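# Pack three foods into container, lid on, lock flaps

## Task

Place the bread roll, the yogurt cup and the cherry tomato inside the food container, then fit the container's lid and latch all four of its flaps closed.

## Robot and tools

ROBOT. Two UR12e-type arms, left_arm and right_arm, each carrying a Robotiq 2F-85 two-finger gripper and a wrist camera (cam_left_wrist, cam_right_wrist, 896x504). Calibrated bases in the scene frame: left_arm at (+0.093, +0.631, 0) m, quat_wxyz (+1.000, 0, 0, +0.019); right_arm at (+0.009, -0.599, 0) m, quat_wxyz (+1.000, 0, 0, -0.005). A camera stand sits on the floor behind the arms.

FRAMES. Scene frame: origin at table-top height halfway between the nominal bases, +x out over the table, +z up, left_arm on the +y side (arm names do not match image sides). Each gripper's end_effector_position, quaternion, velocities and wrist-camera pose are reported in that arm's own base frame; fixed cameras and the table use the scene frame. Printed hand poses may be off by a few cm, more at long reach. Gripper axes: fingers point along +z, close along y; end_effector_position is the midpoint between the pads when shut; fingertips extend about 19 mm past it closed, 6 mm open. A camera block juts about 10 cm toward the gripper's +x and rotates with it.

THE ROW. Every motion command is a row of 18 numbers, always including both arms: left_arm first (6 joint angles, then gripper position, force_limit, speed), then right_arm in the same 9-number layout. Joint order within an arm: shoulder lift, elbow, wrist 1, wrist 2, wrist 3, shoulder pan. Joint values are absolute target angles in radians (not offsets), same convention as the Joint positions line. Stated ranges: elbow -3.142 to 3.142, all others -6.283 to 6.283; a target more than 0.010 rad outside a range and farther out than the current angle is refused; one past the real end is clipped, and the result may say "joint sent to its limit". To keep an arm still, repeat its Joint targets values. Gripper numbers are each in [-1, 1]: position +1 fully open (85 mm), about -0.8 pads touching, -1 closes until blocked; force_limit sets motor push; speed sets closing rate (about 20 mm/s at -1, 85 at 0, 150 at +1). Both start at +1. A gripper change only takes effect when position differs by at least 0.01 from the last one sent; to leave a gripper alone resend its last three numbers (a 0 is a real command). Fast closes from well open give much stronger grips (up to ~245 N per pad); slow closes at force_limit -1 give about 30 N.

TOOLS.
execute_actions(actions, cameras): actions is a list of actions; each action is up to 15 rows, one per 1/30 s step, with the final row held for the remaining steps. Joint targets are rate-limited (2.09 rad/s for shoulder joints, 3.14 for the rest), so large jumps take several actions. Images come only if actions is empty or cameras names them; an empty list also reveals the scene number and fields normally omitted.
move(target, speed, blend, stop_force, zero, blocking, cameras): target is one 18-number row or up to 15 such rows; all joints of both arms are interpolated together, so grippers travel on curves, with no obstacle avoidance. speed: rad/s for the joint with the longest way, 0.01 to 3.14, default 0.5 (one value or one per target). blend: corner-rounding radius in rad, default 0 (stop at each target). stop_force: 4 to 120 N, one value for both arms; an arm's path halts when its wrist sensor feels that much push opposing its motion relative to the last zero; use slow speed for touches, and omit it when backing away from contact. zero (default true) re-zeroes before the move. blocking=false returns after about 0.5 s while the move continues; not allowed with stop_force. The result ends with a move: line such as done, off_target, moving, held or fault, possibly limits=held.
wait(seconds 0-10, cameras): let time pass holding commands.
stop(cameras): brake a running move; fingers keep moving.
zoom_image(camera, region [x0,y0,x1,y1] pixels, at most 504x504): closer look at the latest image of a wrist camera.
zero_wrist_force(arm): tare that arm's wrist sensor.
read_manual(section): licence texts only.
finished_scene(scene 1-2): ends the scene irreversibly; goal must hold without the robot.

RESULTS. Joint positions, Joint velocities ("within noise" when still), Joint targets (what joints are currently driven toward), Joint torques (include arm weight; noisy), Tool commands, Wrist force and Wrist torque in the end effector axes plus a peak line, motor temperatures. object_status: 0 moving, 1 blocked while opening, 2 blocked while closing (a grip), 3 reached requested position or pads met. After closing with -1, check for 2. position_measured is in counts: 3 open, ~78 = 60 mm, 130 = 40 mm, 180 = 20 mm, 230 pads meet. "joint command not followed" means the inter-arm clearance check altered some steps.

AVOID. A joint contact torque at its limit (293 N m shoulders, 133 elbow, 48 wrists; held weight counts) or about 150 N external force freezes that arm for 10 s; release any grip that pins it first. Arms are stiff: commanding even slightly beyond a firm contact can fault. Don't let arms, or a gripper and the other arm's fingers, collide or squeeze each other. Don't drop parts, release them while moving, slam, or push hard; nothing may end up off the table. Motors heat when holding loads, reaching far or pushing at an unreachable pose: MOTOR HOT appears at 70 °C, brakes lock at 85 °C for 30-60 s. Loose objects may occasionally be nudged by outside disturbances.

Each tool is called by a JSON object that holds its "method" and its "body", one argument or row to a line.

## Session

{"method": "execute_actions", "body": {
  "actions": []
}}

Scene clock: 0.00 s.
left_arm: end_effector_position=(+0.8406, -0.5371, +0.3401) position_measured=3 object_status=3 end_effector_quat_wxyz=(-0.038, +0.802, +0.016, +0.596) | right_arm: end_effector_position=(+0.1717, +0.7217, +0.3325) position_measured=3 object_status=3 end_effector_quat_wxyz=(-0.320, +0.859, -0.024, +0.399)
Joint names: [shoulder lift, elbow, wrist 1, wrist 2, wrist 3, shoulder pan]
Joint positions: left_arm=[-1.057 1.817 -3.337 -0.563 2.693 -0.997] | right_arm=[-1.592 -2.281 -0.352 0.57 -1.428 5.07]
Joint velocities: within noise
Joint torques (N m): no reading
Motor temperatures (°C): left_arm=[26 30 33 35 37 27] | right_arm=[34 27 37 32 34 27]
Wrist force (N): no reading
Wrist torque (N m): no reading
Wrist force, peak (N): no reading
Joint targets: left_arm=[-1.057 1.817 -3.337 -0.563 2.693 -0.997] | right_arm=[-1.592 -2.281 -0.352 0.570 -1.428 5.070]
Tool commands: left_gripper/position=+1.0 left_gripper/force_limit=+1.0 left_gripper/speed=+1.0 right_gripper/position=+1.0 right_gripper/force_limit=+1.0 right_gripper/speed=+1.0

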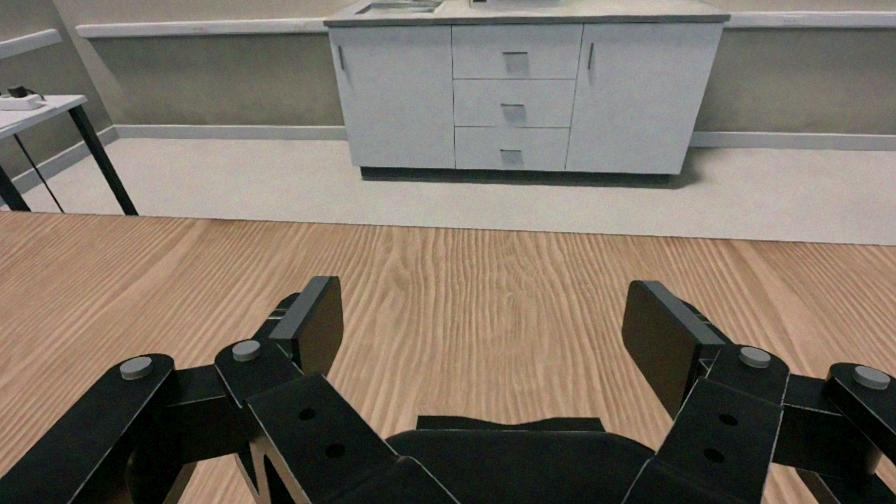

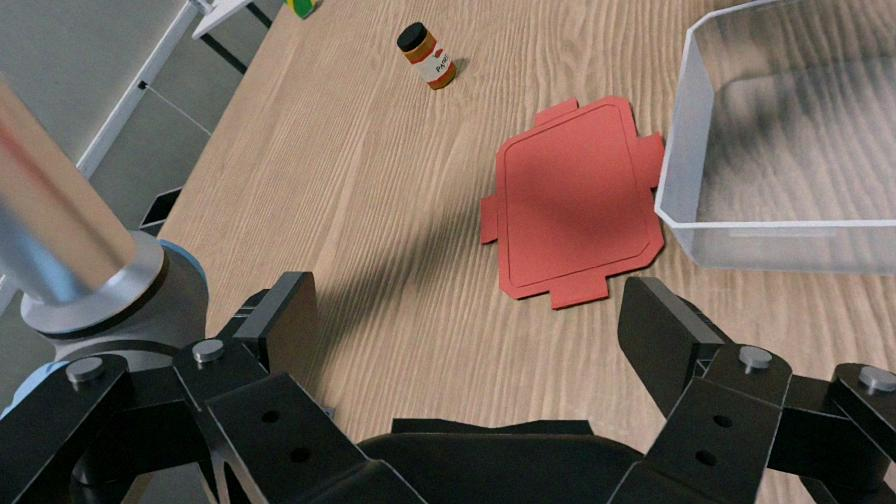

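{"method": "move", "body": {
  "target": [-1.71,1.804,-1.665,-1.571,2.07,-1.074,1,1,1,-1.373,-1.852,-1.487,1.571,-2.40,3.88,1,1,1],
  "speed": 1,
  "cameras": ["all"]
}}

Scene clock: 4.50 s.
left_arm: end_effector_position=(+0.4409, -0.4480, +0.4499) position_measured=3 object_status=3 end_effector_quat_wxyz=(+0.000, +1.000, -0.001, +0.000) | right_arm: end_effector_position=(+0.5381, +0.2544, +0.4499) position_measured=3 object_status=3 end_effector_quat_wxyz=(+0.000, +1.000, -0.002, +0.000)
Joint names: [shoulder lift, elbow, wrist 1, wrist 2, wrist 3, shoulder pan]
Joint positions: left_arm=[-1.71 1.804 -1.665 -1.571 2.07 -1.074] | right_arm=[-1.373 -1.852 -1.487 1.571 -2.4 3.88]
Joint torques (N m): left_arm=[-42.87 -57.12 -1.13 -3.15 -3.1 -16.12] | right_arm=[43.62 65.14 1.36 1.19 -2.41 -13.82]
Wrist force (N): left_arm=[0.3 0.4 0.5] | right_arm=[-1.1 -1.2 0.7]
Wrist torque (N m): left_arm=[-0.14 0.36 0.16] | right_arm=[-0.02 0.35 -0.27]
Wrist force, peak (N): left_arm=[-1.4 -0.6 -0.5] | right_arm=[-2.5 -0.2 -1.7]
Joint targets: left_arm=[-1.710 1.804 -1.665 -1.571 2.070 -1.074] | right_arm=[-1.373 -1.852 -1.487 1.571 -2.400 3.880]
move: done

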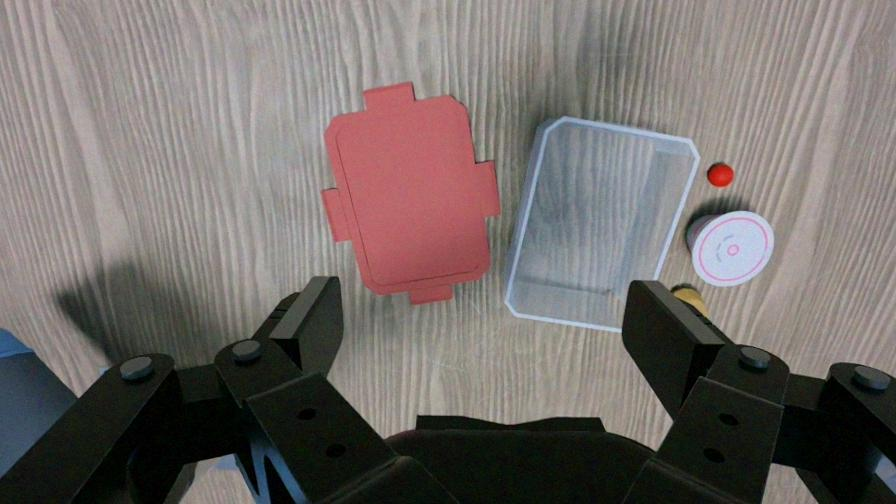

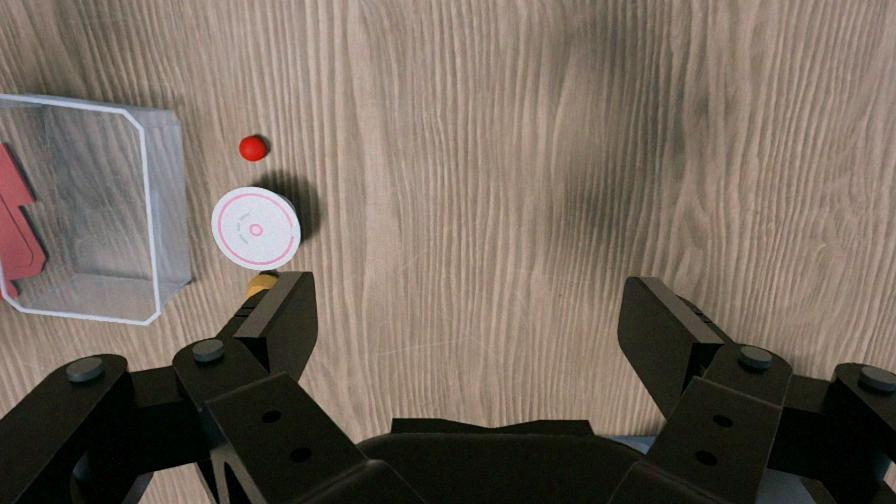

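{"method": "move", "body": {
  "target": [-1.71,1.804,-1.665,-1.571,2.07,-1.074,1,1,1,-1.346,-2.051,-1.315,1.571,-1.896,4.387,1,1,1],
  "speed": 1,
  "cameras": ["all"]
}}

Scene clock: 6.17 s.
left_arm: end_effector_position=(+0.4409, -0.4479, +0.4499) position_measured=3 object_status=3 end_effector_quat_wxyz=(+0.000, +1.000, -0.001, +0.000) | right_arm: end_effector_position=(+0.3365, +0.4526, +0.3497) position_measured=3 object_status=3 end_effector_quat_wxyz=(+0.000, +1.000, +0.000, +0.000)
Joint names: [shoulder lift, elbow, wrist 1, wrist 2, wrist 3, shoulder pan]
Joint positions: left_arm=[-1.71 1.804 -1.665 -1.571 2.07 -1.074] | right_arm=[-1.346 -2.051 -1.315 1.571 -1.896 4.387]
Joint torques (N m): left_arm=[-44.54 -55.64 -0.91 -3.55 -3.31 -16.01] | right_arm=[44.38 40.71 8.12 0.17 2.48 16.47]
Wrist force (N): left_arm=[0.5 0.8 0.5] | right_arm=[-0.5 -1.4 0.6]
Wrist torque (N m): left_arm=[-0.09 0.34 0.15] | right_arm=[-0.11 0.28 -0.39]
Wrist force, peak (N): left_arm=[0.8 0.8 0.7] | right_arm=[-4.1 -3.6 2.1]
Joint targets: left_arm=[-1.710 1.804 -1.665 -1.571 2.070 -1.074] | right_arm=[-1.346 -2.051 -1.315 1.571 -1.896 4.387]
move: done

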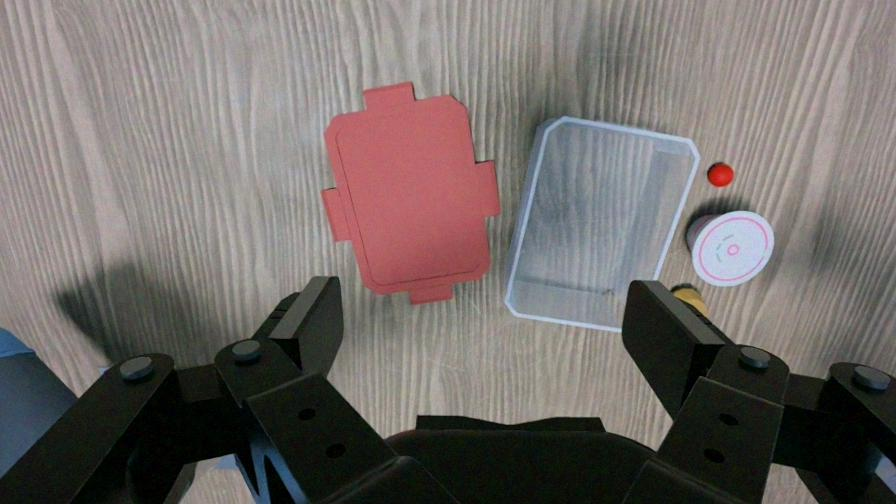

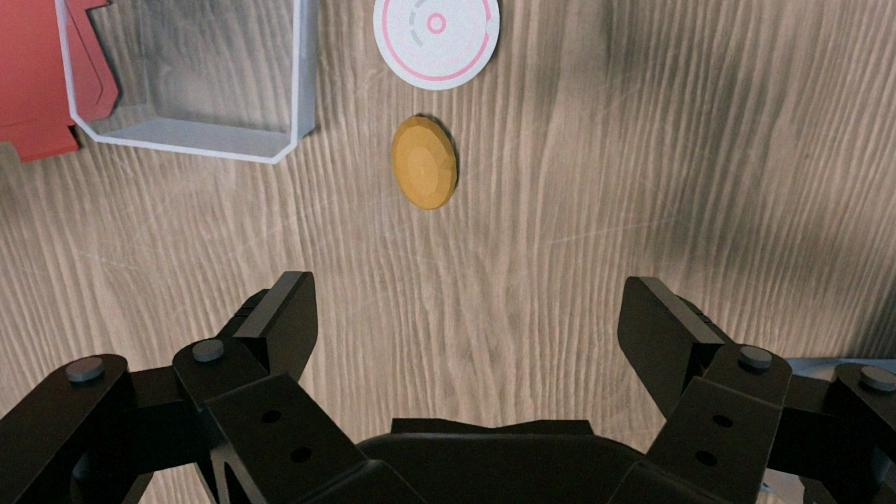

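{"method": "move", "body": {
  "target": [-1.71,1.804,-1.665,-1.571,2.07,-1.074,1,1,1,-1.5648,-2.257,-0.8906,1.571,-2.0688,4.4144,1,1,1],
  "speed": 1,
  "cameras": ["cam_right_wrist"]
}}

Scene clock: 7.63 s.
left_arm: end_effector_position=(+0.4409, -0.4479, +0.4499) position_measured=3 object_status=3 end_effector_quat_wxyz=(+0.000, +1.000, -0.001, +0.000) | right_arm: end_effector_position=(+0.3310, +0.4847, +0.1501) position_measured=3 object_status=3 end_effector_quat_wxyz=(+0.000, +0.995, +0.100, +0.000)
Joint names: [shoulder lift, elbow, wrist 1, wrist 2, wrist 3, shoulder pan]
Joint positions: left_arm=[-1.71 1.804 -1.665 -1.571 2.07 -1.074] | right_arm=[-1.565 -2.257 -0.891 1.571 -2.069 4.414]
Joint torques (N m): left_arm=[-45.54 -55.22 -0.53 -3.13 -3.35 -17.73] | right_arm=[30.61 31.69 8.17 -1.34 -2.63 18.4]
Wrist force (N): left_arm=[0.4 0.8 0.6] | right_arm=[-1.0 -1.1 0.7]
Wrist torque (N m): left_arm=[-0.08 0.35 0.15] | right_arm=[0.03 0.37 -0.29]
Wrist force, peak (N): left_arm=[0.7 0.8 0.7] | right_arm=[-1.4 -1.1 4.4]
Joint targets: left_arm=[-1.710 1.804 -1.665 -1.571 2.070 -1.074] | right_arm=[-1.565 -2.257 -0.891 1.571 -2.069 4.414]
move: done
Images, in order (width x height): cam_right_wrist 896x504.

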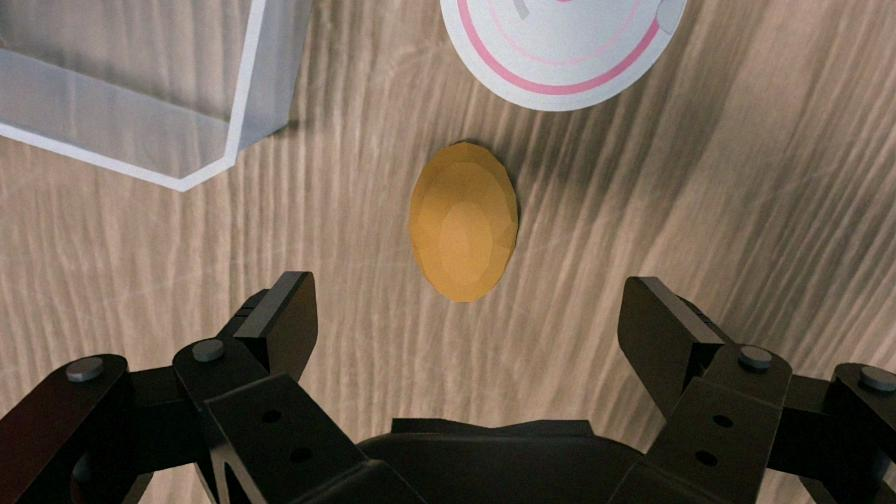

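{"method": "move", "body": {
  "target": [-1.71,1.804,-1.665,-1.571,2.07,-1.074,1,1,1,-1.763,-2.3634,-0.586,1.571,-2.0526,4.4306,1,1,1],
  "speed": 0.3,
  "stop_force": 15
}}

{"method": "move", "body": {
  "target": [-1.71,1.804,-1.665,-1.571,2.07,-1.074,1,1,1,-1.763,-2.3634,-0.586,1.571,-2.0526,4.4306,-1,-1,-1],
  "cameras": ["cam_right_wrist"]
}}

Scene clock: 10.07 s.
left_arm: end_effector_position=(+0.4409, -0.4479, +0.4499) position_measured=3 object_status=3 end_effector_quat_wxyz=(+0.000, +1.000, -0.001, +0.000) | right_arm: end_effector_position=(+0.3210, +0.4827, +0.0220) position_measured=3 object_status=3 end_effector_quat_wxyz=(+0.000, +0.995, +0.100, +0.000)
Joint names: [shoulder lift, elbow, wrist 1, wrist 2, wrist 3, shoulder pan]
Joint positions: left_arm=[-1.71 1.804 -1.665 -1.571 2.07 -1.074] | right_arm=[-1.763 -2.363 -0.586 1.571 -2.053 4.431]
Joint torques (N m): left_arm=[-43.64 -55.86 -0.37 -3.14 -3.37 -15.64] | right_arm=[35.29 20.08 8.04 -1.16 2.19 18.25]
Wrist force (N): left_arm=[0.3 0.7 0.3] | right_arm=[0.2 -1.1 0.8]
Wrist torque (N m): left_arm=[-0.09 0.35 0.15] | right_arm=[-0.03 0.16 -0.34]
Wrist force, peak (N): left_arm=[1.0 1.0 0.2] | right_arm=[-1.2 -0.9 2.1]
Joint targets: left_arm=[-1.710 1.804 -1.665 -1.571 2.070 -1.074] | right_arm=[-1.763 -2.363 -0.586 1.571 -2.053 4.431]
move: done

Scene clock: 12.00 s.
left_arm: end_effector_position=(+0.4409, -0.4479, +0.4499) position_measured=3 object_status=3 end_effector_quat_wxyz=(+0.000, +1.000, -0.001, +0.000) | right_arm: end_effector_position=(+0.3210, +0.4828, +0.0220) position_measured=89 object_status=0 end_effector_quat_wxyz=(+0.000, +0.995, +0.100, +0.000)
Joint names: [shoulder lift, elbow, wrist 1, wrist 2, wrist 3, shoulder pan]
Joint positions: left_arm=[-1.71 1.804 -1.665 -1.571 2.07 -1.074] | right_arm=[-1.763 -2.363 -0.586 1.571 -2.053 4.431]
Joint torques (N m): left_arm=[-44.46 -55.36 -0.6 -2.84 -3.36 -15.47] | right_arm=[36.43 21.4 4.87 -1.03 2.31 21.85]
Wrist force (N): left_arm=[0.6 0.8 0.5] | right_arm=[-2.9 0.3 -21.3]
Wrist torque (N m): left_arm=[-0.07 0.32 0.15] | right_arm=[-0.12 0.13 -0.37]
Wrist force, peak (N): left_arm=[0.9 0.7 0.4] | right_arm=[-3.0 0.6 -21.9]
Joint targets: left_arm=[-1.710 1.804 -1.665 -1.571 2.070 -1.074] | right_arm=[-1.763 -2.363 -0.586 1.571 -2.053 4.431]
move: done
Images, in order (width x height): cam_right_wrist 896x504.

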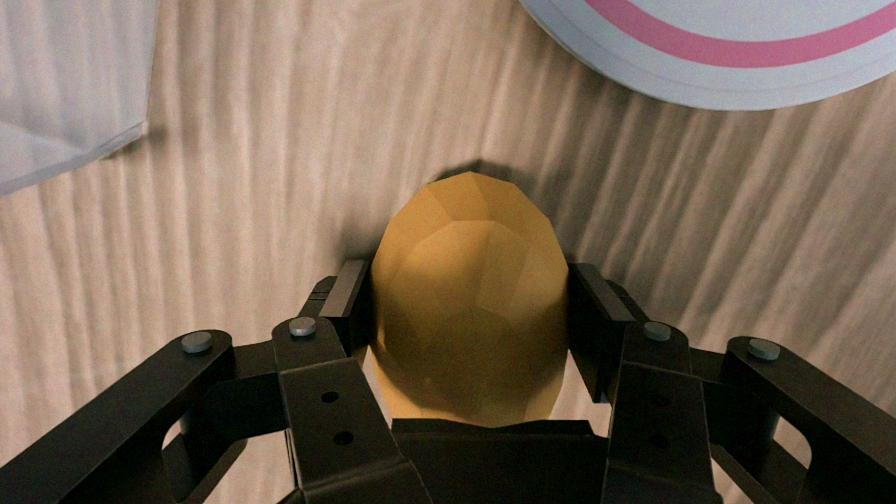

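{"method": "move", "body": {
  "target": [
    [-1.71,1.804,-1.665,-1.571,2.57,-0.574,1,1,1,-1.5648,-2.257,-0.8906,1.571,-2.0688,4.4144,-1,-1,-1],
    [-1.71,1.804,-1.665,-1.571,2.57,-0.574,1,1,1,-1.6761,-1.652,-1.3843,1.571,-1.9693,4.3139,-1,-1,-1]
  ],
  "speed": 0.5,
  "cameras": ["all"]
}}

Scene clock: 16.20 s.
left_arm: end_effector_position=(+0.6017, -0.1817, +0.4499) position_measured=3 object_status=3 end_effector_quat_wxyz=(+0.000, +1.000, -0.001, +0.000) | right_arm: end_effector_position=(+0.4498, +0.6199, +0.4000) position_measured=89 object_status=2 end_effector_quat_wxyz=(+0.000, +1.000, +0.000, +0.000)
Joint names: [shoulder lift, elbow, wrist 1, wrist 2, wrist 3, shoulder pan]
Joint positions: left_arm=[-1.71 1.804 -1.665 -1.571 2.57 -0.574] | right_arm=[-1.676 -1.652 -1.384 1.571 -1.969 4.314]
Joint torques (N m): left_arm=[-20.05 -48.49 -3.05 2.79 2.87 17.87] | right_arm=[46.86 63.86 1.14 -0.81 1.53 -12.95]
Wrist force (N): left_arm=[0.3 0.9 0.6] | right_arm=[-1.5 -1.2 0.8]
Wrist torque (N m): left_arm=[-0.05 0.37 0.03] | right_arm=[-0.06 0.43 -0.39]
Wrist force, peak (N): left_arm=[-1.8 2.9 0.5] | right_arm=[-2.7 0.1 -21.8]
Joint targets: left_arm=[-1.710 1.804 -1.665 -1.571 2.570 -0.574] | right_arm=[-1.676 -1.652 -1.384 1.571 -1.969 4.314]
move: done

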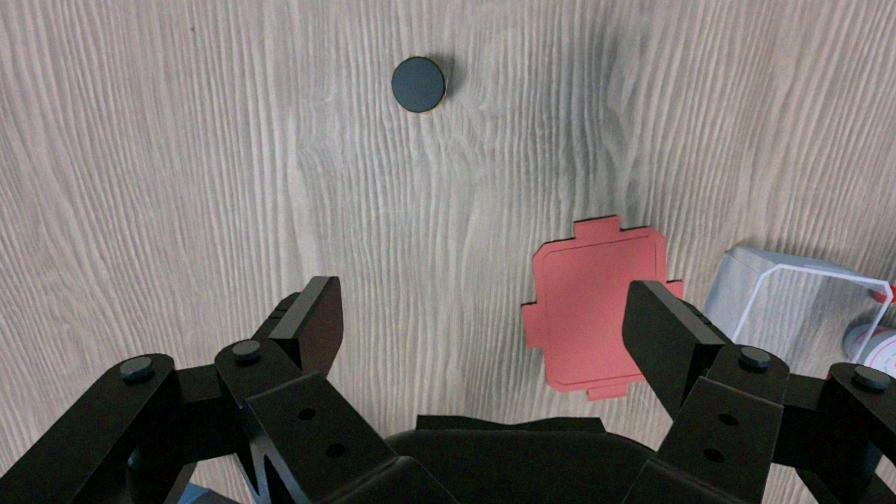

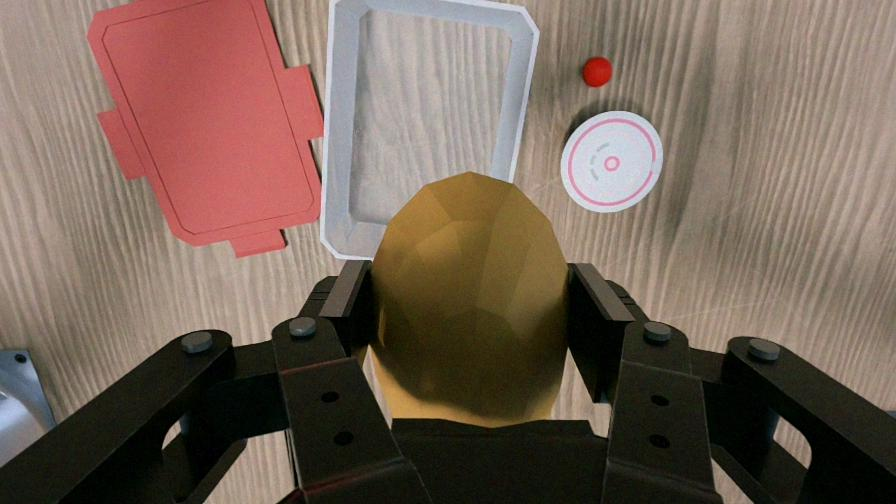

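{"method": "move", "body": {
  "target": [-1.71,1.804,-1.665,-1.571,2.57,-0.574,1,1,1,-1.8178,-1.8577,-1.0369,1.571,-3.368,4.3651,-1,-1,-1],
  "speed": 0.7,
  "cameras": ["cam_right_wrist"]
}}

Scene clock: 19.60 s.
left_arm: end_effector_position=(+0.6017, -0.1817, +0.4499) position_measured=3 object_status=3 end_effector_quat_wxyz=(+0.000, +1.000, -0.001, +0.000) | right_arm: end_effector_position=(+0.4229, +0.6569, +0.2000) position_measured=89 object_status=2 end_effector_quat_wxyz=(+0.000, +0.749, +0.663, +0.000)
Joint names: [shoulder lift, elbow, wrist 1, wrist 2, wrist 3, shoulder pan]
Joint positions: left_arm=[-1.71 1.804 -1.665 -1.571 2.57 -0.574] | right_arm=[-1.818 -1.858 -1.037 1.571 -3.368 4.365]
Joint torques (N m): left_arm=[-20.63 -43.23 -5.22 2.51 2.96 16.31] | right_arm=[52.85 35.41 7.99 -0.84 -2.33 18.88]
Wrist force (N): left_arm=[0.4 0.9 0.4] | right_arm=[-1.0 -1.7 1.2]
Wrist torque (N m): left_arm=[-0.06 0.34 0.03] | right_arm=[-0.13 0.39 -0.34]
Wrist force, peak (N): left_arm=[0.5 0.9 0.8] | right_arm=[-1.5 -2.0 2.1]
Joint targets: left_arm=[-1.710 1.804 -1.665 -1.571 2.570 -0.574] | right_arm=[-1.818 -1.858 -1.037 1.571 -3.368 4.365]
move: done
Images, in order (width x height): cam_right_wrist 896x504.

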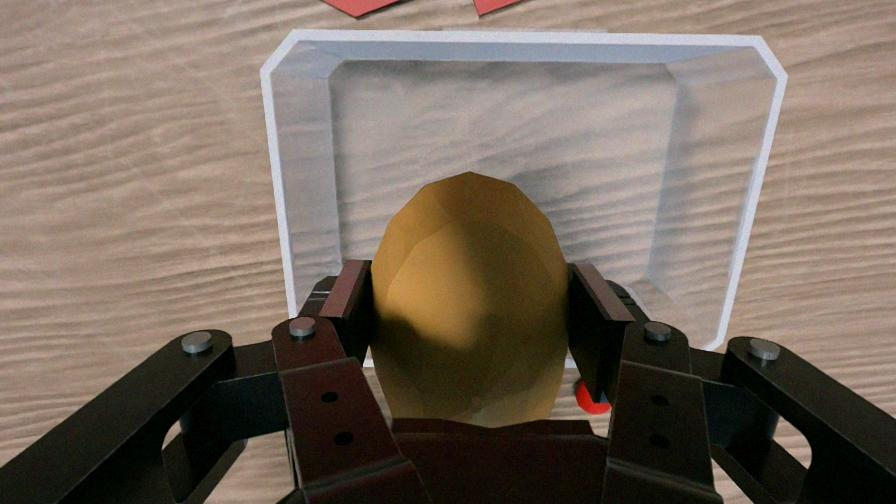

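{"method": "move", "body": {
  "target": [
    [-1.71,1.804,-1.665,-1.571,2.57,-0.574,1,1,1,-1.8101,-1.8676,-1.0347,1.571,-3.3427,4.3805,-1,-1,-1],
    [-1.71,1.804,-1.665,-1.571,2.57,-0.574,1,1,1,-1.9981,-1.9807,-0.7336,1.571,-3.3427,4.3805,-1,-1,-1]
  ],
  "speed": 0.25,
  "stop_force": 10,
  "cameras": ["cam_right_wrist"]
}}

Scene clock: 22.50 s.
left_arm: end_effector_position=(+0.6017, -0.1817, +0.4499) position_measured=3 object_status=3 end_effector_quat_wxyz=(+0.000, +1.000, -0.001, +0.000) | right_arm: end_effector_position=(+0.4111, +0.6584, +0.0298) position_measured=89 object_status=2 end_effector_quat_wxyz=(+0.000, +0.752, +0.659, +0.000)
Joint names: [shoulder lift, elbow, wrist 1, wrist 2, wrist 3, shoulder pan]
Joint positions: left_arm=[-1.71 1.804 -1.665 -1.571 2.57 -0.574] | right_arm=[-1.998 -1.981 -0.734 1.571 -3.343 4.381]
Joint torques (N m): left_arm=[-20.26 -44.21 -6.03 2.68 2.73 16.39] | right_arm=[58.93 25.27 8.17 -0.64 1.85 14.8]
Wrist force (N): left_arm=[0.3 0.8 0.4] | right_arm=[-1.2 -1.0 1.5]
Wrist torque (N m): left_arm=[-0.07 0.37 0.02] | right_arm=[0.01 0.42 -0.40]
Wrist force, peak (N): left_arm=[0.5 1.1 0.7] | right_arm=[-1.3 -1.4 3.1]
Joint targets: left_arm=[-1.710 1.804 -1.665 -1.571 2.570 -0.574] | right_arm=[-1.998 -1.981 -0.734 1.571 -3.343 4.380]
move: done
Images, in order (width x height): cam_right_wrist 896x504.

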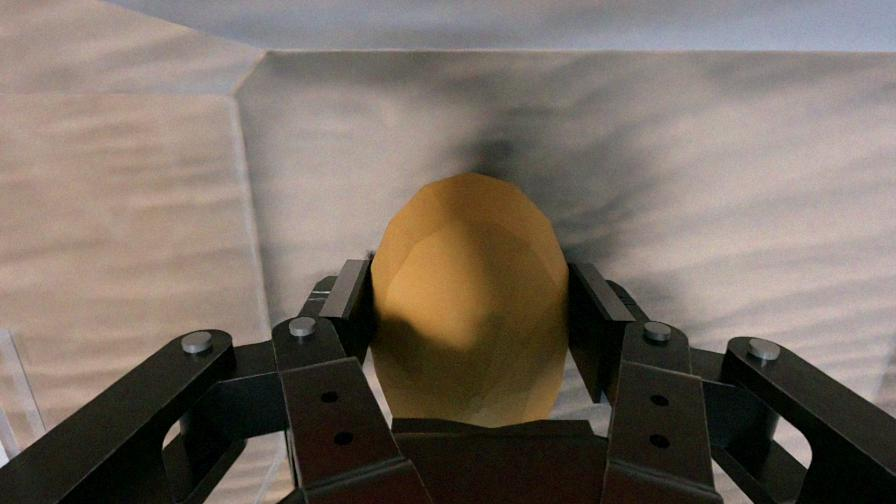

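{"method": "move", "body": {
  "target": [-1.71,1.804,-1.665,-1.571,2.57,-0.574,1,1,1,-2.004,-1.9825,-0.7259,1.571,-3.3427,4.3805,-1,-1,-1],
  "speed": 0.02,
  "stop_force": 6
}}

{"method": "move", "body": {
  "target": [-1.71,1.804,-1.665,-1.571,2.57,-0.574,1,1,1,-2.004,-1.9825,-0.7259,1.571,-3.3427,4.3805,0.62,-1,-1],
  "cameras": ["cam_right_wrist"]
}}

{"method": "move", "body": {
  "target": [-1.71,1.804,-1.665,-1.571,2.57,-0.574,1,1,1,-1.8101,-1.8676,-1.0347,1.571,-3.3427,4.3805,0.62,-1,-1],
  "cameras": ["cam_right_wrist"]
}}

Scene clock: 24.03 s.
left_arm: end_effector_position=(+0.6017, -0.1817, +0.4499) position_measured=3 object_status=3 end_effector_quat_wxyz=(+0.000, +1.000, -0.001, +0.000) | right_arm: end_effector_position=(+0.4111, +0.6584, +0.0254) position_measured=89 object_status=2 end_effector_quat_wxyz=(+0.000, +0.752, +0.659, +0.000)
Joint names: [shoulder lift, elbow, wrist 1, wrist 2, wrist 3, shoulder pan]
Joint positions: left_arm=[-1.71 1.804 -1.665 -1.571 2.57 -0.574] | right_arm=[-2.004 -1.982 -0.726 1.571 -3.343 4.381]
Joint torques (N m): left_arm=[-19.34 -44.05 -6.28 2.36 2.57 19.25] | right_arm=[61.56 26.73 8.44 -0.54 2.27 10.33]
Wrist force (N): left_arm=[0.4 0.6 0.8] | right_arm=[-0.9 -1.4 1.6]
Wrist torque (N m): left_arm=[-0.11 0.34 0.03] | right_arm=[-0.05 0.36 -0.40]
Wrist force, peak (N): left_arm=[0.6 1.2 0.7] | right_arm=[-1.0 -1.8 1.9]
Joint targets: left_arm=[-1.710 1.804 -1.665 -1.571 2.570 -0.574] | right_arm=[-2.004 -1.982 -0.726 1.571 -3.343 4.380]
move: done

Scene clock: 25.03 s.
left_arm: end_effector_position=(+0.6017, -0.1817, +0.4499) position_measured=3 object_status=3 end_effector_quat_wxyz=(+0.000, +1.000, -0.001, +0.000) | right_arm: end_effector_position=(+0.4111, +0.6584, +0.0254) position_measured=50 object_status=0 end_effector_quat_wxyz=(+0.000, +0.752, +0.659, +0.000)
Joint names: [shoulder lift, elbow, wrist 1, wrist 2, wrist 3, shoulder pan]
Joint positions: left_arm=[-1.71 1.804 -1.665 -1.571 2.57 -0.574] | right_arm=[-2.004 -1.983 -0.726 1.571 -3.343 4.381]
Joint torques (N m): left_arm=[-21.66 -44.38 -6.15 2.33 2.64 15.95] | right_arm=[58.68 26.17 7.53 -0.9 1.79 10.65]
Wrist force (N): left_arm=[0.2 0.8 0.4] | right_arm=[-1.1 -1.1 1.0]
Wrist torque (N m): left_arm=[-0.06 0.37 0.03] | right_arm=[0.01 0.40 -0.40]
Wrist force, peak (N): left_arm=[0.5 0.9 0.8] | right_arm=[-1.7 -1.5 1.3]
Joint targets: left_arm=[-1.710 1.804 -1.665 -1.571 2.570 -0.574] | right_arm=[-2.004 -1.982 -0.726 1.571 -3.343 4.380]
move: done
Images, in order (width x height): cam_right_wrist 896x504.

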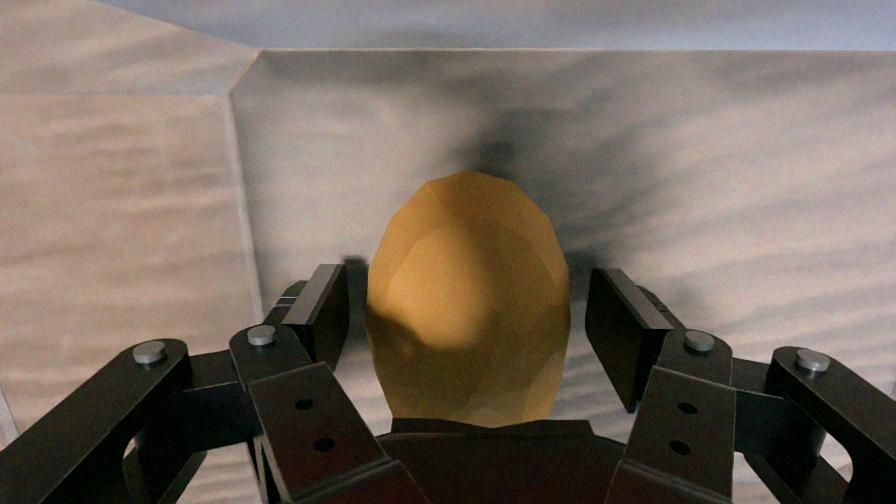

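Scene clock: 26.23 s.
left_arm: end_effector_position=(+0.6017, -0.1817, +0.4499) position_measured=3 object_status=3 end_effector_quat_wxyz=(+0.000, +1.000, -0.001, +0.000) | right_arm: end_effector_position=(+0.4111, +0.6584, +0.1999) position_measured=50 object_status=3 end_effector_quat_wxyz=(+0.000, +0.752, +0.659, +0.000)
Joint names: [shoulder lift, elbow, wrist 1, wrist 2, wrist 3, shoulder pan]
Joint positions: left_arm=[-1.71 1.804 -1.665 -1.571 2.57 -0.574] | right_arm=[-1.81 -1.868 -1.035 1.571 -3.343 4.381]
Joint torques (N m): left_arm=[-19.12 -43.64 -5.78 2.64 3.02 16] | right_arm=[77.33 57.41 1.89 -0.93 2.41 5.16]
Wrist force (N): left_arm=[0.4 0.7 0.4] | right_arm=[-1.6 -2.2 0.8]
Wrist torque (N m): left_arm=[-0.08 0.34 0.03] | right_arm=[-0.24 0.51 -0.45]
Wrist force, peak (N): left_arm=[0.7 1.4 0.4] | right_arm=[-1.8 -1.9 3.6]
Joint targets: left_arm=[-1.710 1.804 -1.665 -1.571 2.570 -0.574] | right_arm=[-1.810 -1.868 -1.035 1.571 -3.343 4.380]
move: done
Images, in order (width x height): cam_right_wrist 896x504.

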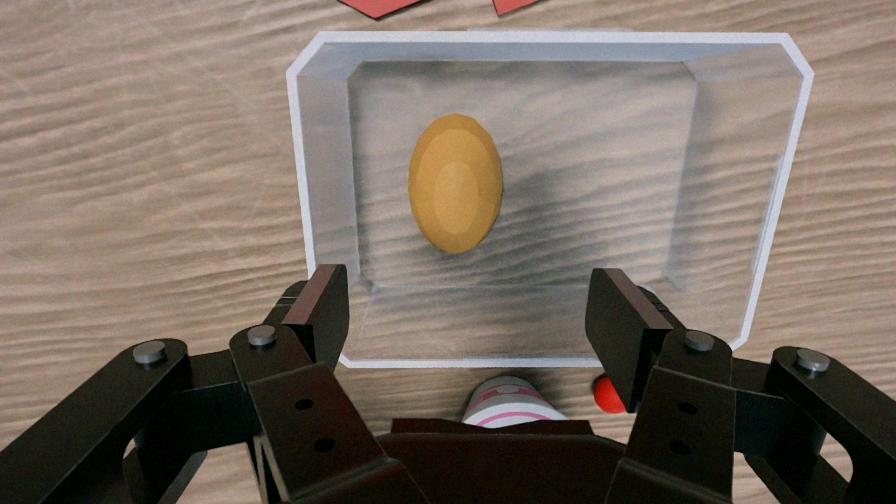

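{"method": "move", "body": {
  "target": [-1.71,1.804,-1.665,-1.571,2.57,-0.574,1,1,1,-1.6067,-2.1064,-0.9993,1.571,-1.9261,4.2261,1,1,1],
  "speed": 0.7,
  "cameras": ["cam_right_wrist"]
}}

Scene clock: 29.30 s.
left_arm: end_effector_position=(+0.6017, -0.1817, +0.4499) position_measured=3 object_status=3 end_effector_quat_wxyz=(+0.000, +1.000, -0.001, +0.000) | right_arm: end_effector_position=(+0.4449, +0.4691, +0.1999) position_measured=3 object_status=3 end_effector_quat_wxyz=(+0.000, +0.998, -0.065, +0.000)
Joint names: [shoulder lift, elbow, wrist 1, wrist 2, wrist 3, shoulder pan]
Joint positions: left_arm=[-1.71 1.804 -1.665 -1.571 2.57 -0.574] | right_arm=[-1.607 -2.106 -0.999 1.571 -1.926 4.226]
Joint torques (N m): left_arm=[-19.27 -43.74 -6.38 2.7 2.87 16.79] | right_arm=[57.61 34.19 8.3 -0.98 2.77 -15.58]
Wrist force (N): left_arm=[0.4 0.9 0.6] | right_arm=[-0.9 -1.4 0.6]
Wrist torque (N m): left_arm=[-0.06 0.35 0.03] | right_arm=[-0.13 0.34 -0.40]
Wrist force, peak (N): left_arm=[0.8 0.9 0.6] | right_arm=[-1.0 -2.1 1.6]
Joint targets: left_arm=[-1.710 1.804 -1.665 -1.571 2.570 -0.574] | right_arm=[-1.607 -2.106 -0.999 1.571 -1.926 4.226]
move: done
Images, in order (width x height): cam_right_wrist 896x504.

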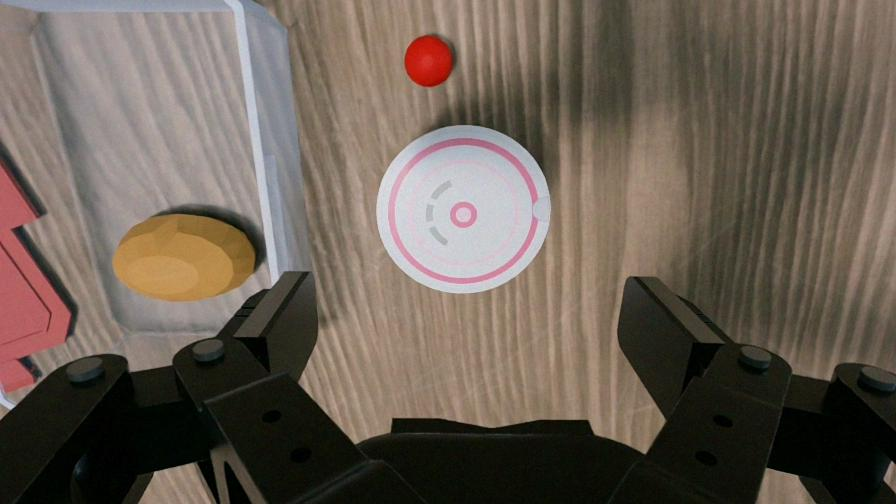

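{"method": "move", "body": {
  "target": [-1.71,1.804,-1.665,-1.571,2.57,-0.574,1,1,1,-1.5659,-2.690,0.2416,1.571,-3.1416,4.2225,1,1,1],
  "speed": 0.7,
  "cameras": ["cam_right_wrist"]
}}

Scene clock: 32.67 s.
left_arm: end_effector_position=(+0.6017, -0.1817, +0.4499) position_measured=3 object_status=3 end_effector_quat_wxyz=(+0.000, +1.000, -0.001, +0.000) | right_arm: end_effector_position=(+0.3998, +0.3798, +0.1399) position_measured=3 object_status=3 end_effector_quat_wxyz=(-0.176, +0.806, +0.483, +0.293)
Joint names: [shoulder lift, elbow, wrist 1, wrist 2, wrist 3, shoulder pan]
Joint positions: left_arm=[-1.71 1.804 -1.665 -1.571 2.57 -0.574] | right_arm=[-1.566 -2.69 0.241 1.571 -3.141 4.223]
Joint torques (N m): left_arm=[-20.05 -44.23 -5.99 2.13 3.08 17.97] | right_arm=[40.47 15.11 8.82 -1.15 -2.13 -11.22]
Wrist force (N): left_arm=[0.2 1.0 0.3] | right_arm=[-0.7 -1.7 1.1]
Wrist torque (N m): left_arm=[-0.04 0.37 0.03] | right_arm=[-0.10 0.20 -0.12]
Wrist force, peak (N): left_arm=[0.4 1.1 0.8] | right_arm=[-0.8 -2.3 1.3]
Joint targets: left_arm=[-1.710 1.804 -1.665 -1.571 2.570 -0.574] | right_arm=[-1.566 -2.690 0.242 1.571 -3.142 4.223]
move: done
Images, in order (width x height): cam_right_wrist 896x504.

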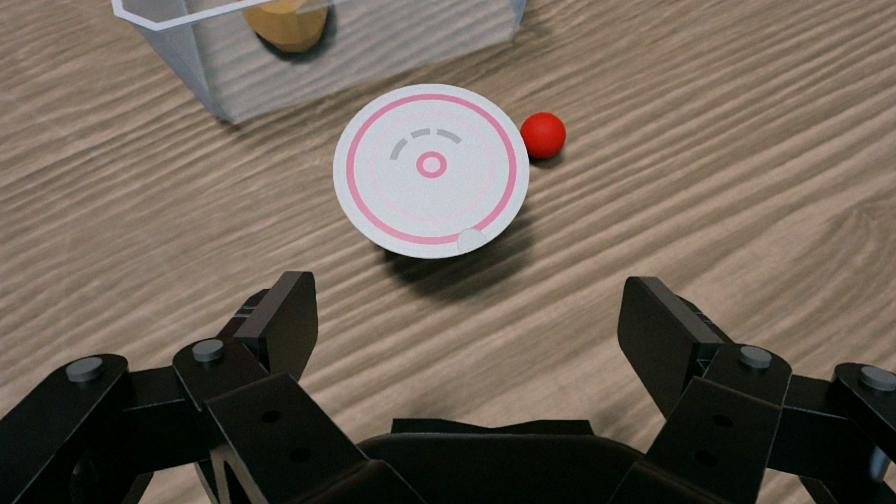

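{"method": "move", "body": {
  "target": [-1.71,1.804,-1.665,-1.571,2.57,-0.574,1,1,1,-1.5659,-2.690,0.2416,1.571,0,4.2225,1,1,1],
  "speed": 1.2,
  "cameras": ["cam_right_wrist"]
}}

Scene clock: 36.73 s.
left_arm: end_effector_position=(+0.6017, -0.1817, +0.4499) position_measured=3 object_status=3 end_effector_quat_wxyz=(+0.000, +1.000, -0.001, +0.000) | right_arm: end_effector_position=(+0.3998, +0.3798, +0.1399) position_measured=3 object_status=3 end_effector_quat_wxyz=(+0.293, -0.484, +0.806, +0.176)
Joint names: [shoulder lift, elbow, wrist 1, wrist 2, wrist 3, shoulder pan]
Joint positions: left_arm=[-1.71 1.804 -1.665 -1.571 2.57 -0.574] | right_arm=[-1.566 -2.69 0.242 1.571 0 4.222]
Joint torques (N m): left_arm=[-19.11 -43.68 -6.02 1.94 2.67 18.4] | right_arm=[39.07 21.34 8.25 -0.76 1.79 -12.3]
Wrist force (N): left_arm=[0.6 0.8 0.5] | right_arm=[-0.8 -1.4 0.4]
Wrist torque (N m): left_arm=[-0.06 0.31 0.03] | right_arm=[-0.15 0.53 -0.61]
Wrist force, peak (N): left_arm=[0.5 1.1 0.5] | right_arm=[-0.3 -2.3 1.6]
Joint targets: left_arm=[-1.710 1.804 -1.665 -1.571 2.570 -0.574] | right_arm=[-1.566 -2.690 0.242 1.571 0.000 4.223]
move: done
Images, in order (width x height): cam_right_wrist 896x504.

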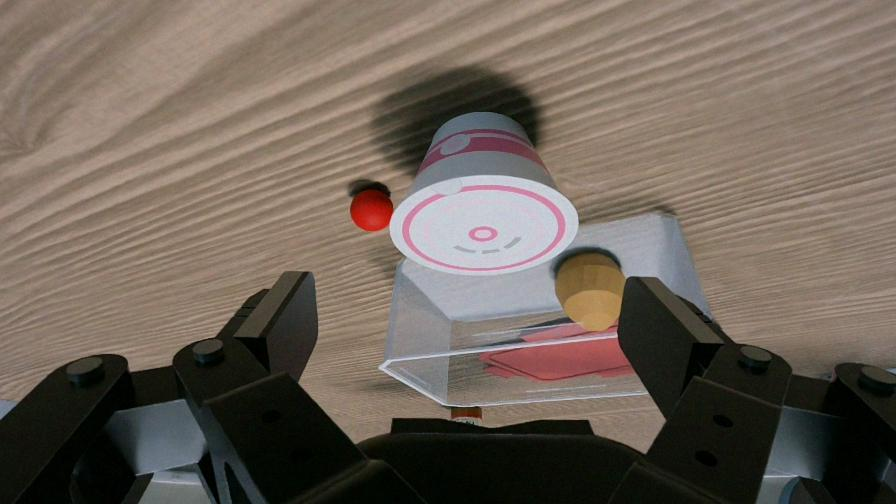

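{"method": "move", "body": {
  "target": [
    [-1.71,1.804,-1.665,-1.571,2.57,-0.574,1,1,1,-1.5659,-2.690,0.2416,1.571,-3.1416,4.2225,1,1,1],
    [-1.71,1.804,-1.665,-1.571,2.57,-0.574,1,1,1,-2.1116,-2.7643,1.1234,1.571,-3.1416,4.242,1,1,1]
  ],
  "speed": 1.0,
  "cameras": ["cam_right_wrist"]
}}

Scene clock: 43.53 s.
left_arm: end_effector_position=(+0.6017, -0.1817, +0.4499) position_measured=3 object_status=3 end_effector_quat_wxyz=(+0.000, +1.000, -0.001, +0.000) | right_arm: end_effector_position=(+0.3926, +0.3879, +0.0774) position_measured=3 object_status=3 end_effector_quat_wxyz=(-0.241, +0.756, +0.464, +0.394)
Joint names: [shoulder lift, elbow, wrist 1, wrist 2, wrist 3, shoulder pan]
Joint positions: left_arm=[-1.71 1.804 -1.665 -1.571 2.57 -0.574] | right_arm=[-2.111 -2.764 1.123 1.571 -3.142 4.242]
Joint torques (N m): left_arm=[-22.15 -42.8 -5.82 2.52 2.96 17.02] | right_arm=[33.35 -12.09 8.17 -0.88 -2.38 19.47]
Wrist force (N): left_arm=[0.4 0.9 0.7] | right_arm=[-0.6 -1.8 0.9]
Wrist torque (N m): left_arm=[-0.04 0.35 0.03] | right_arm=[-0.19 0.16 -0.05]
Wrist force, peak (N): left_arm=[0.5 1.3 0.6] | right_arm=[-0.5 -2.3 2.0]
Joint targets: left_arm=[-1.710 1.804 -1.665 -1.571 2.570 -0.574] | right_arm=[-2.112 -2.764 1.123 1.571 -3.142 4.242]
move: done
Images, in order (width x height): cam_right_wrist 896x504.

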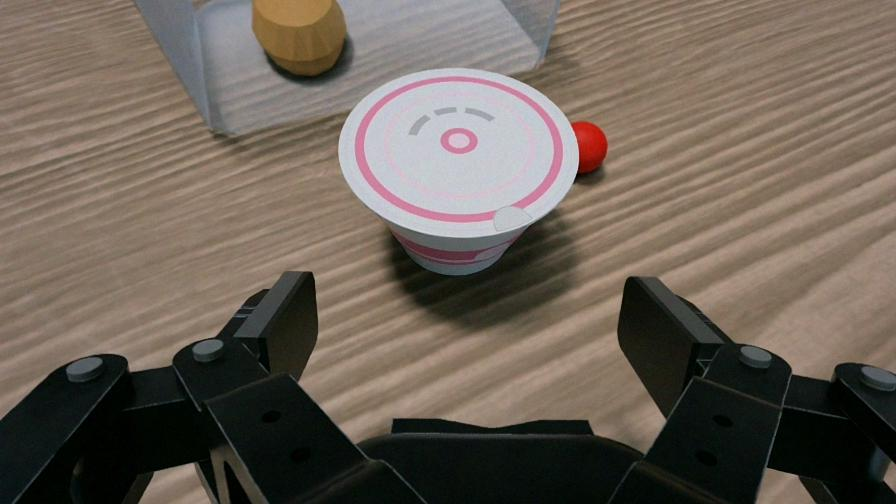

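{"method": "move", "body": {
  "target": [-1.71,1.804,-1.665,-1.571,2.57,-0.574,1,1,1,-2.2717,-2.6,1.1192,1.571,-3.1416,4.242,1,1,1],
  "speed": 0.12,
  "stop_force": 8,
  "cameras": ["cam_right_wrist"]
}}

Scene clock: 46.03 s.
left_arm: end_effector_position=(+0.6017, -0.1817, +0.4499) position_measured=3 object_status=3 end_effector_quat_wxyz=(+0.000, +1.000, -0.001, +0.000) | right_arm: end_effector_position=(+0.4297, +0.4611, +0.0200) position_measured=3 object_status=3 end_effector_quat_wxyz=(-0.241, +0.756, +0.464, +0.394)
Joint names: [shoulder lift, elbow, wrist 1, wrist 2, wrist 3, shoulder pan]
Joint positions: left_arm=[-1.71 1.804 -1.665 -1.571 2.57 -0.574] | right_arm=[-2.272 -2.6 1.119 1.571 -3.142 4.242]
Joint torques (N m): left_arm=[-21.37 -44.11 -6.41 2.22 2.74 15.86] | right_arm=[45.18 8.67 1.25 -0.81 -2.47 18.09]
Wrist force (N): left_arm=[0.4 0.7 1.0] | right_arm=[-0.4 -1.7 0.5]
Wrist torque (N m): left_arm=[-0.09 0.35 0.02] | right_arm=[-0.09 0.08 -0.02]
Wrist force, peak (N): left_arm=[0.8 1.1 0.5] | right_arm=[-1.2 -2.2 2.0]
Joint targets: left_arm=[-1.710 1.804 -1.665 -1.571 2.570 -0.574] | right_arm=[-2.272 -2.600 1.119 1.571 -3.142 4.242]
move: done
Images, in order (width x height): cam_right_wrist 896x504.

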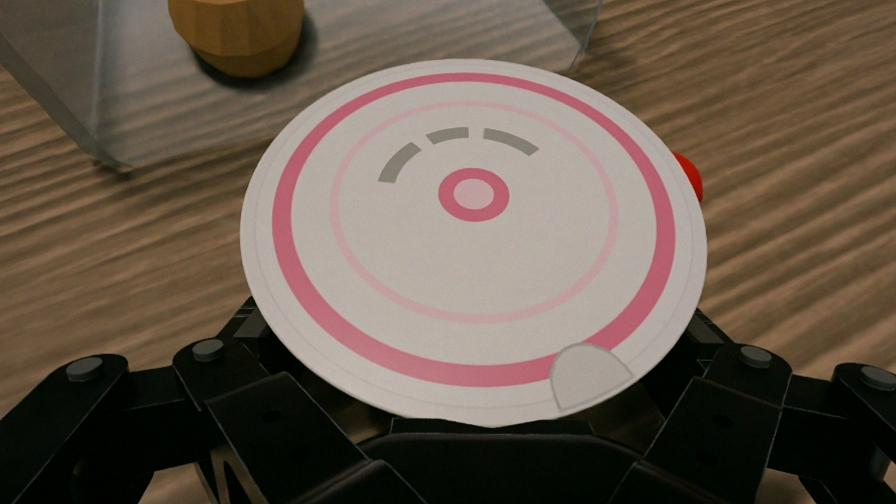

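{"method": "move", "body": {
  "target": [-1.71,1.804,-1.665,-1.571,2.57,-0.574,1,1,1,-2.2717,-2.6,1.1192,1.571,-3.1416,4.242,-1,-0.8,-1],
  "cameras": ["cam_right_wrist"]
}}

Scene clock: 47.30 s.
left_arm: end_effector_position=(+0.6017, -0.1817, +0.4499) position_measured=3 object_status=3 end_effector_quat_wxyz=(+0.000, +1.000, -0.001, +0.000) | right_arm: end_effector_position=(+0.4297, +0.4611, +0.0200) position_measured=49 object_status=0 end_effector_quat_wxyz=(-0.241, +0.756, +0.464, +0.394)
Joint names: [shoulder lift, elbow, wrist 1, wrist 2, wrist 3, shoulder pan]
Joint positions: left_arm=[-1.71 1.804 -1.665 -1.571 2.57 -0.574] | right_arm=[-2.272 -2.6 1.119 1.571 -3.142 4.242]
Joint torques (N m): left_arm=[-17.97 -43.31 -5.97 2.48 2.77 15.87] | right_arm=[44.92 8.54 1.78 -0.56 -2.57 10.42]
Wrist force (N): left_arm=[0.2 0.7 0.4] | right_arm=[1.2 -1.9 -1.4]
Wrist torque (N m): left_arm=[-0.10 0.37 0.03] | right_arm=[-0.13 0.07 -0.03]
Wrist force, peak (N): left_arm=[0.5 1.0 0.6] | right_arm=[-0.9 -2.7 1.3]
Joint targets: left_arm=[-1.710 1.804 -1.665 -1.571 2.570 -0.574] | right_arm=[-2.272 -2.600 1.119 1.571 -3.142 4.242]
move: done
Images, in order (width x height): cam_right_wrist 896x504.

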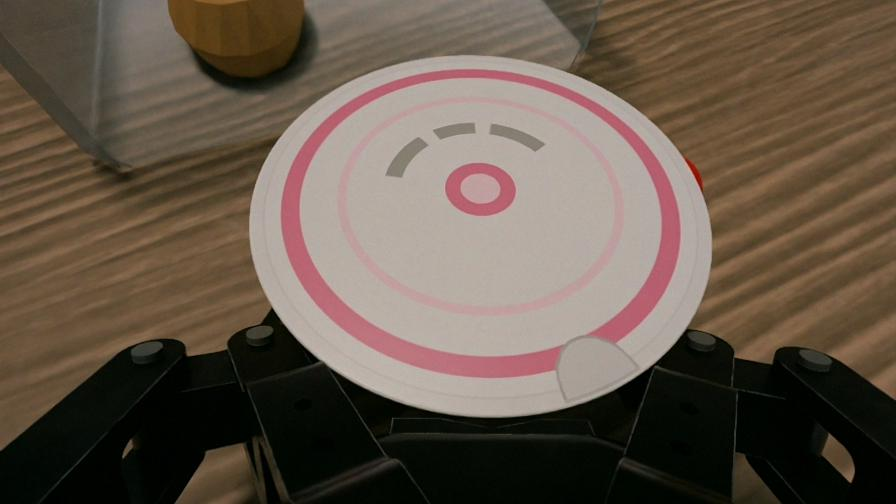

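{"method": "move", "body": {
  "target": [-1.71,1.804,-1.665,-1.571,2.57,-0.574,1,1,1,-1.6958,-2.6061,0.5494,1.571,-3.1416,4.242,-1,-0.8,-1],
  "speed": 0.3,
  "cameras": ["cam_right_wrist"]
}}

Scene clock: 49.87 s.
left_arm: end_effector_position=(+0.6017, -0.1817, +0.4499) position_measured=3 object_status=3 end_effector_quat_wxyz=(+0.000, +1.000, -0.001, +0.000) | right_arm: end_effector_position=(+0.4298, +0.4611, +0.1998) position_measured=49 object_status=2 end_effector_quat_wxyz=(-0.241, +0.756, +0.464, +0.394)
Joint names: [shoulder lift, elbow, wrist 1, wrist 2, wrist 3, shoulder pan]
Joint positions: left_arm=[-1.71 1.804 -1.665 -1.571 2.57 -0.574] | right_arm=[-1.696 -2.606 0.55 1.571 -3.142 4.242]
Joint torques (N m): left_arm=[-20.15 -43.63 -5.84 2.27 2.86 16.62] | right_arm=[49.69 13.94 2.58 -1.11 -2.59 2.21]
Wrist force (N): left_arm=[0.3 0.5 0.1] | right_arm=[-1.7 -2.1 2.5]
Wrist torque (N m): left_arm=[-0.12 0.36 0.03] | right_arm=[-0.19 0.06 -0.01]
Wrist force, peak (N): left_arm=[0.6 0.9 0.8] | right_arm=[-3.0 -2.1 2.5]
Joint targets: left_arm=[-1.710 1.804 -1.665 -1.571 2.570 -0.574] | right_arm=[-1.696 -2.606 0.549 1.571 -3.142 4.242]
move: done
Images, in order (width x height): cam_right_wrist 896x504.

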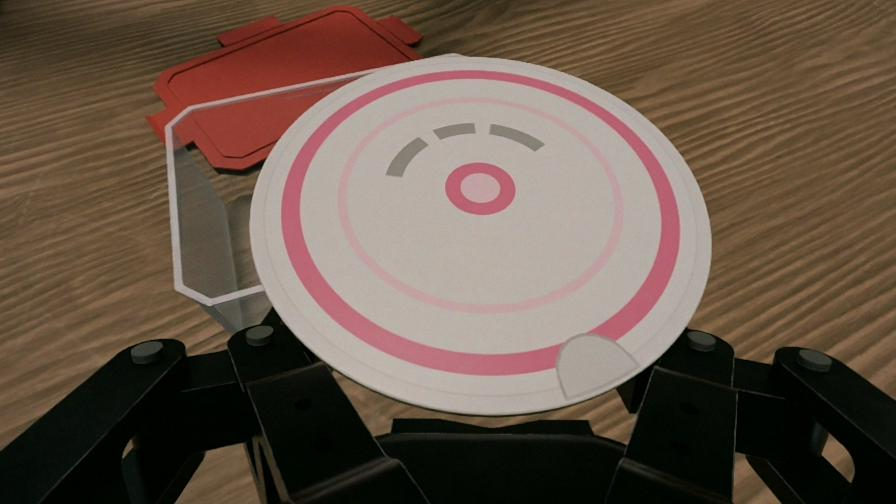

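{"method": "move", "body": {
  "target": [-1.71,1.804,-1.665,-1.571,2.57,-0.574,1,1,1,-1.8414,-2.0301,-0.8115,0.7512,-1.611,4.5535,-1,-0.8,-1],
  "speed": 0.4,
  "cameras": ["all"]
}}

Scene clock: 54.83 s.
left_arm: end_effector_position=(+0.6017, -0.1817, +0.4499) position_measured=3 object_status=3 end_effector_quat_wxyz=(+0.000, +1.000, -0.001, +0.000) | right_arm: end_effector_position=(+0.4900, +0.6458, +0.1998) position_measured=49 object_status=2 end_effector_quat_wxyz=(+0.026, +0.915, -0.060, +0.398)
Joint names: [shoulder lift, elbow, wrist 1, wrist 2, wrist 3, shoulder pan]
Joint positions: left_arm=[-1.71 1.804 -1.665 -1.571 2.57 -0.574] | right_arm=[-1.841 -2.03 -0.811 0.751 -1.611 4.553]
Joint torques (N m): left_arm=[-20.1 -42.67 -6.27 2.47 2.58 17.06] | right_arm=[52.08 52.46 1.67 -4.46 1.76 19.62]
Wrist force (N): left_arm=[0.2 1.0 0.5] | right_arm=[-2.0 -1.4 2.4]
Wrist torque (N m): left_arm=[-0.03 0.38 0.03] | right_arm=[-0.14 0.15 -0.16]
Wrist force, peak (N): left_arm=[0.8 1.0 0.6] | right_arm=[-2.0 -2.3 3.1]
Joint targets: left_arm=[-1.710 1.804 -1.665 -1.571 2.570 -0.574] | right_arm=[-1.841 -2.030 -0.812 0.751 -1.611 4.553]
move: done

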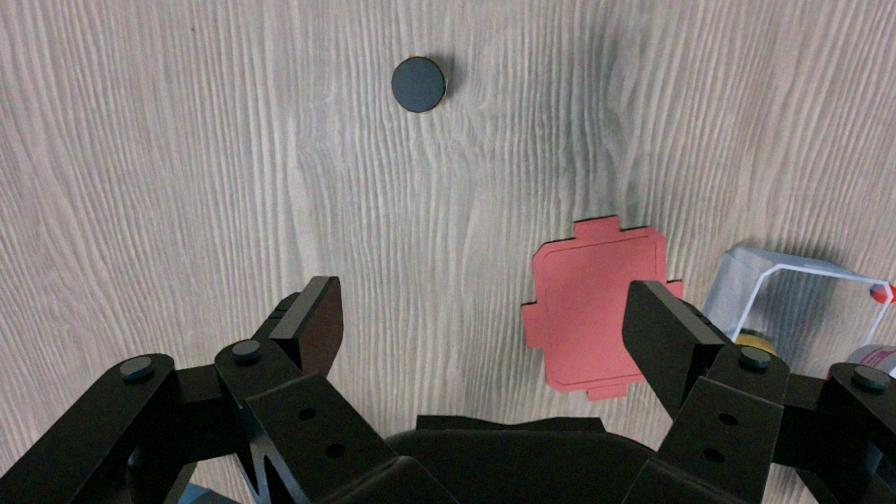

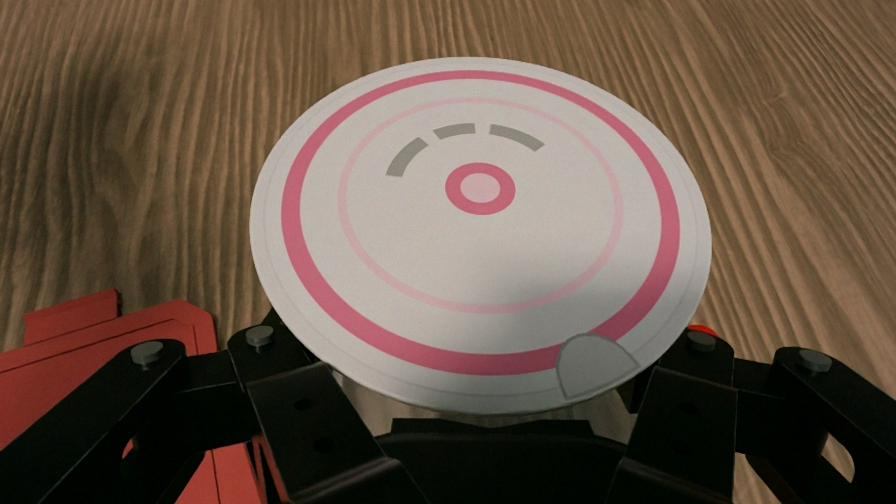

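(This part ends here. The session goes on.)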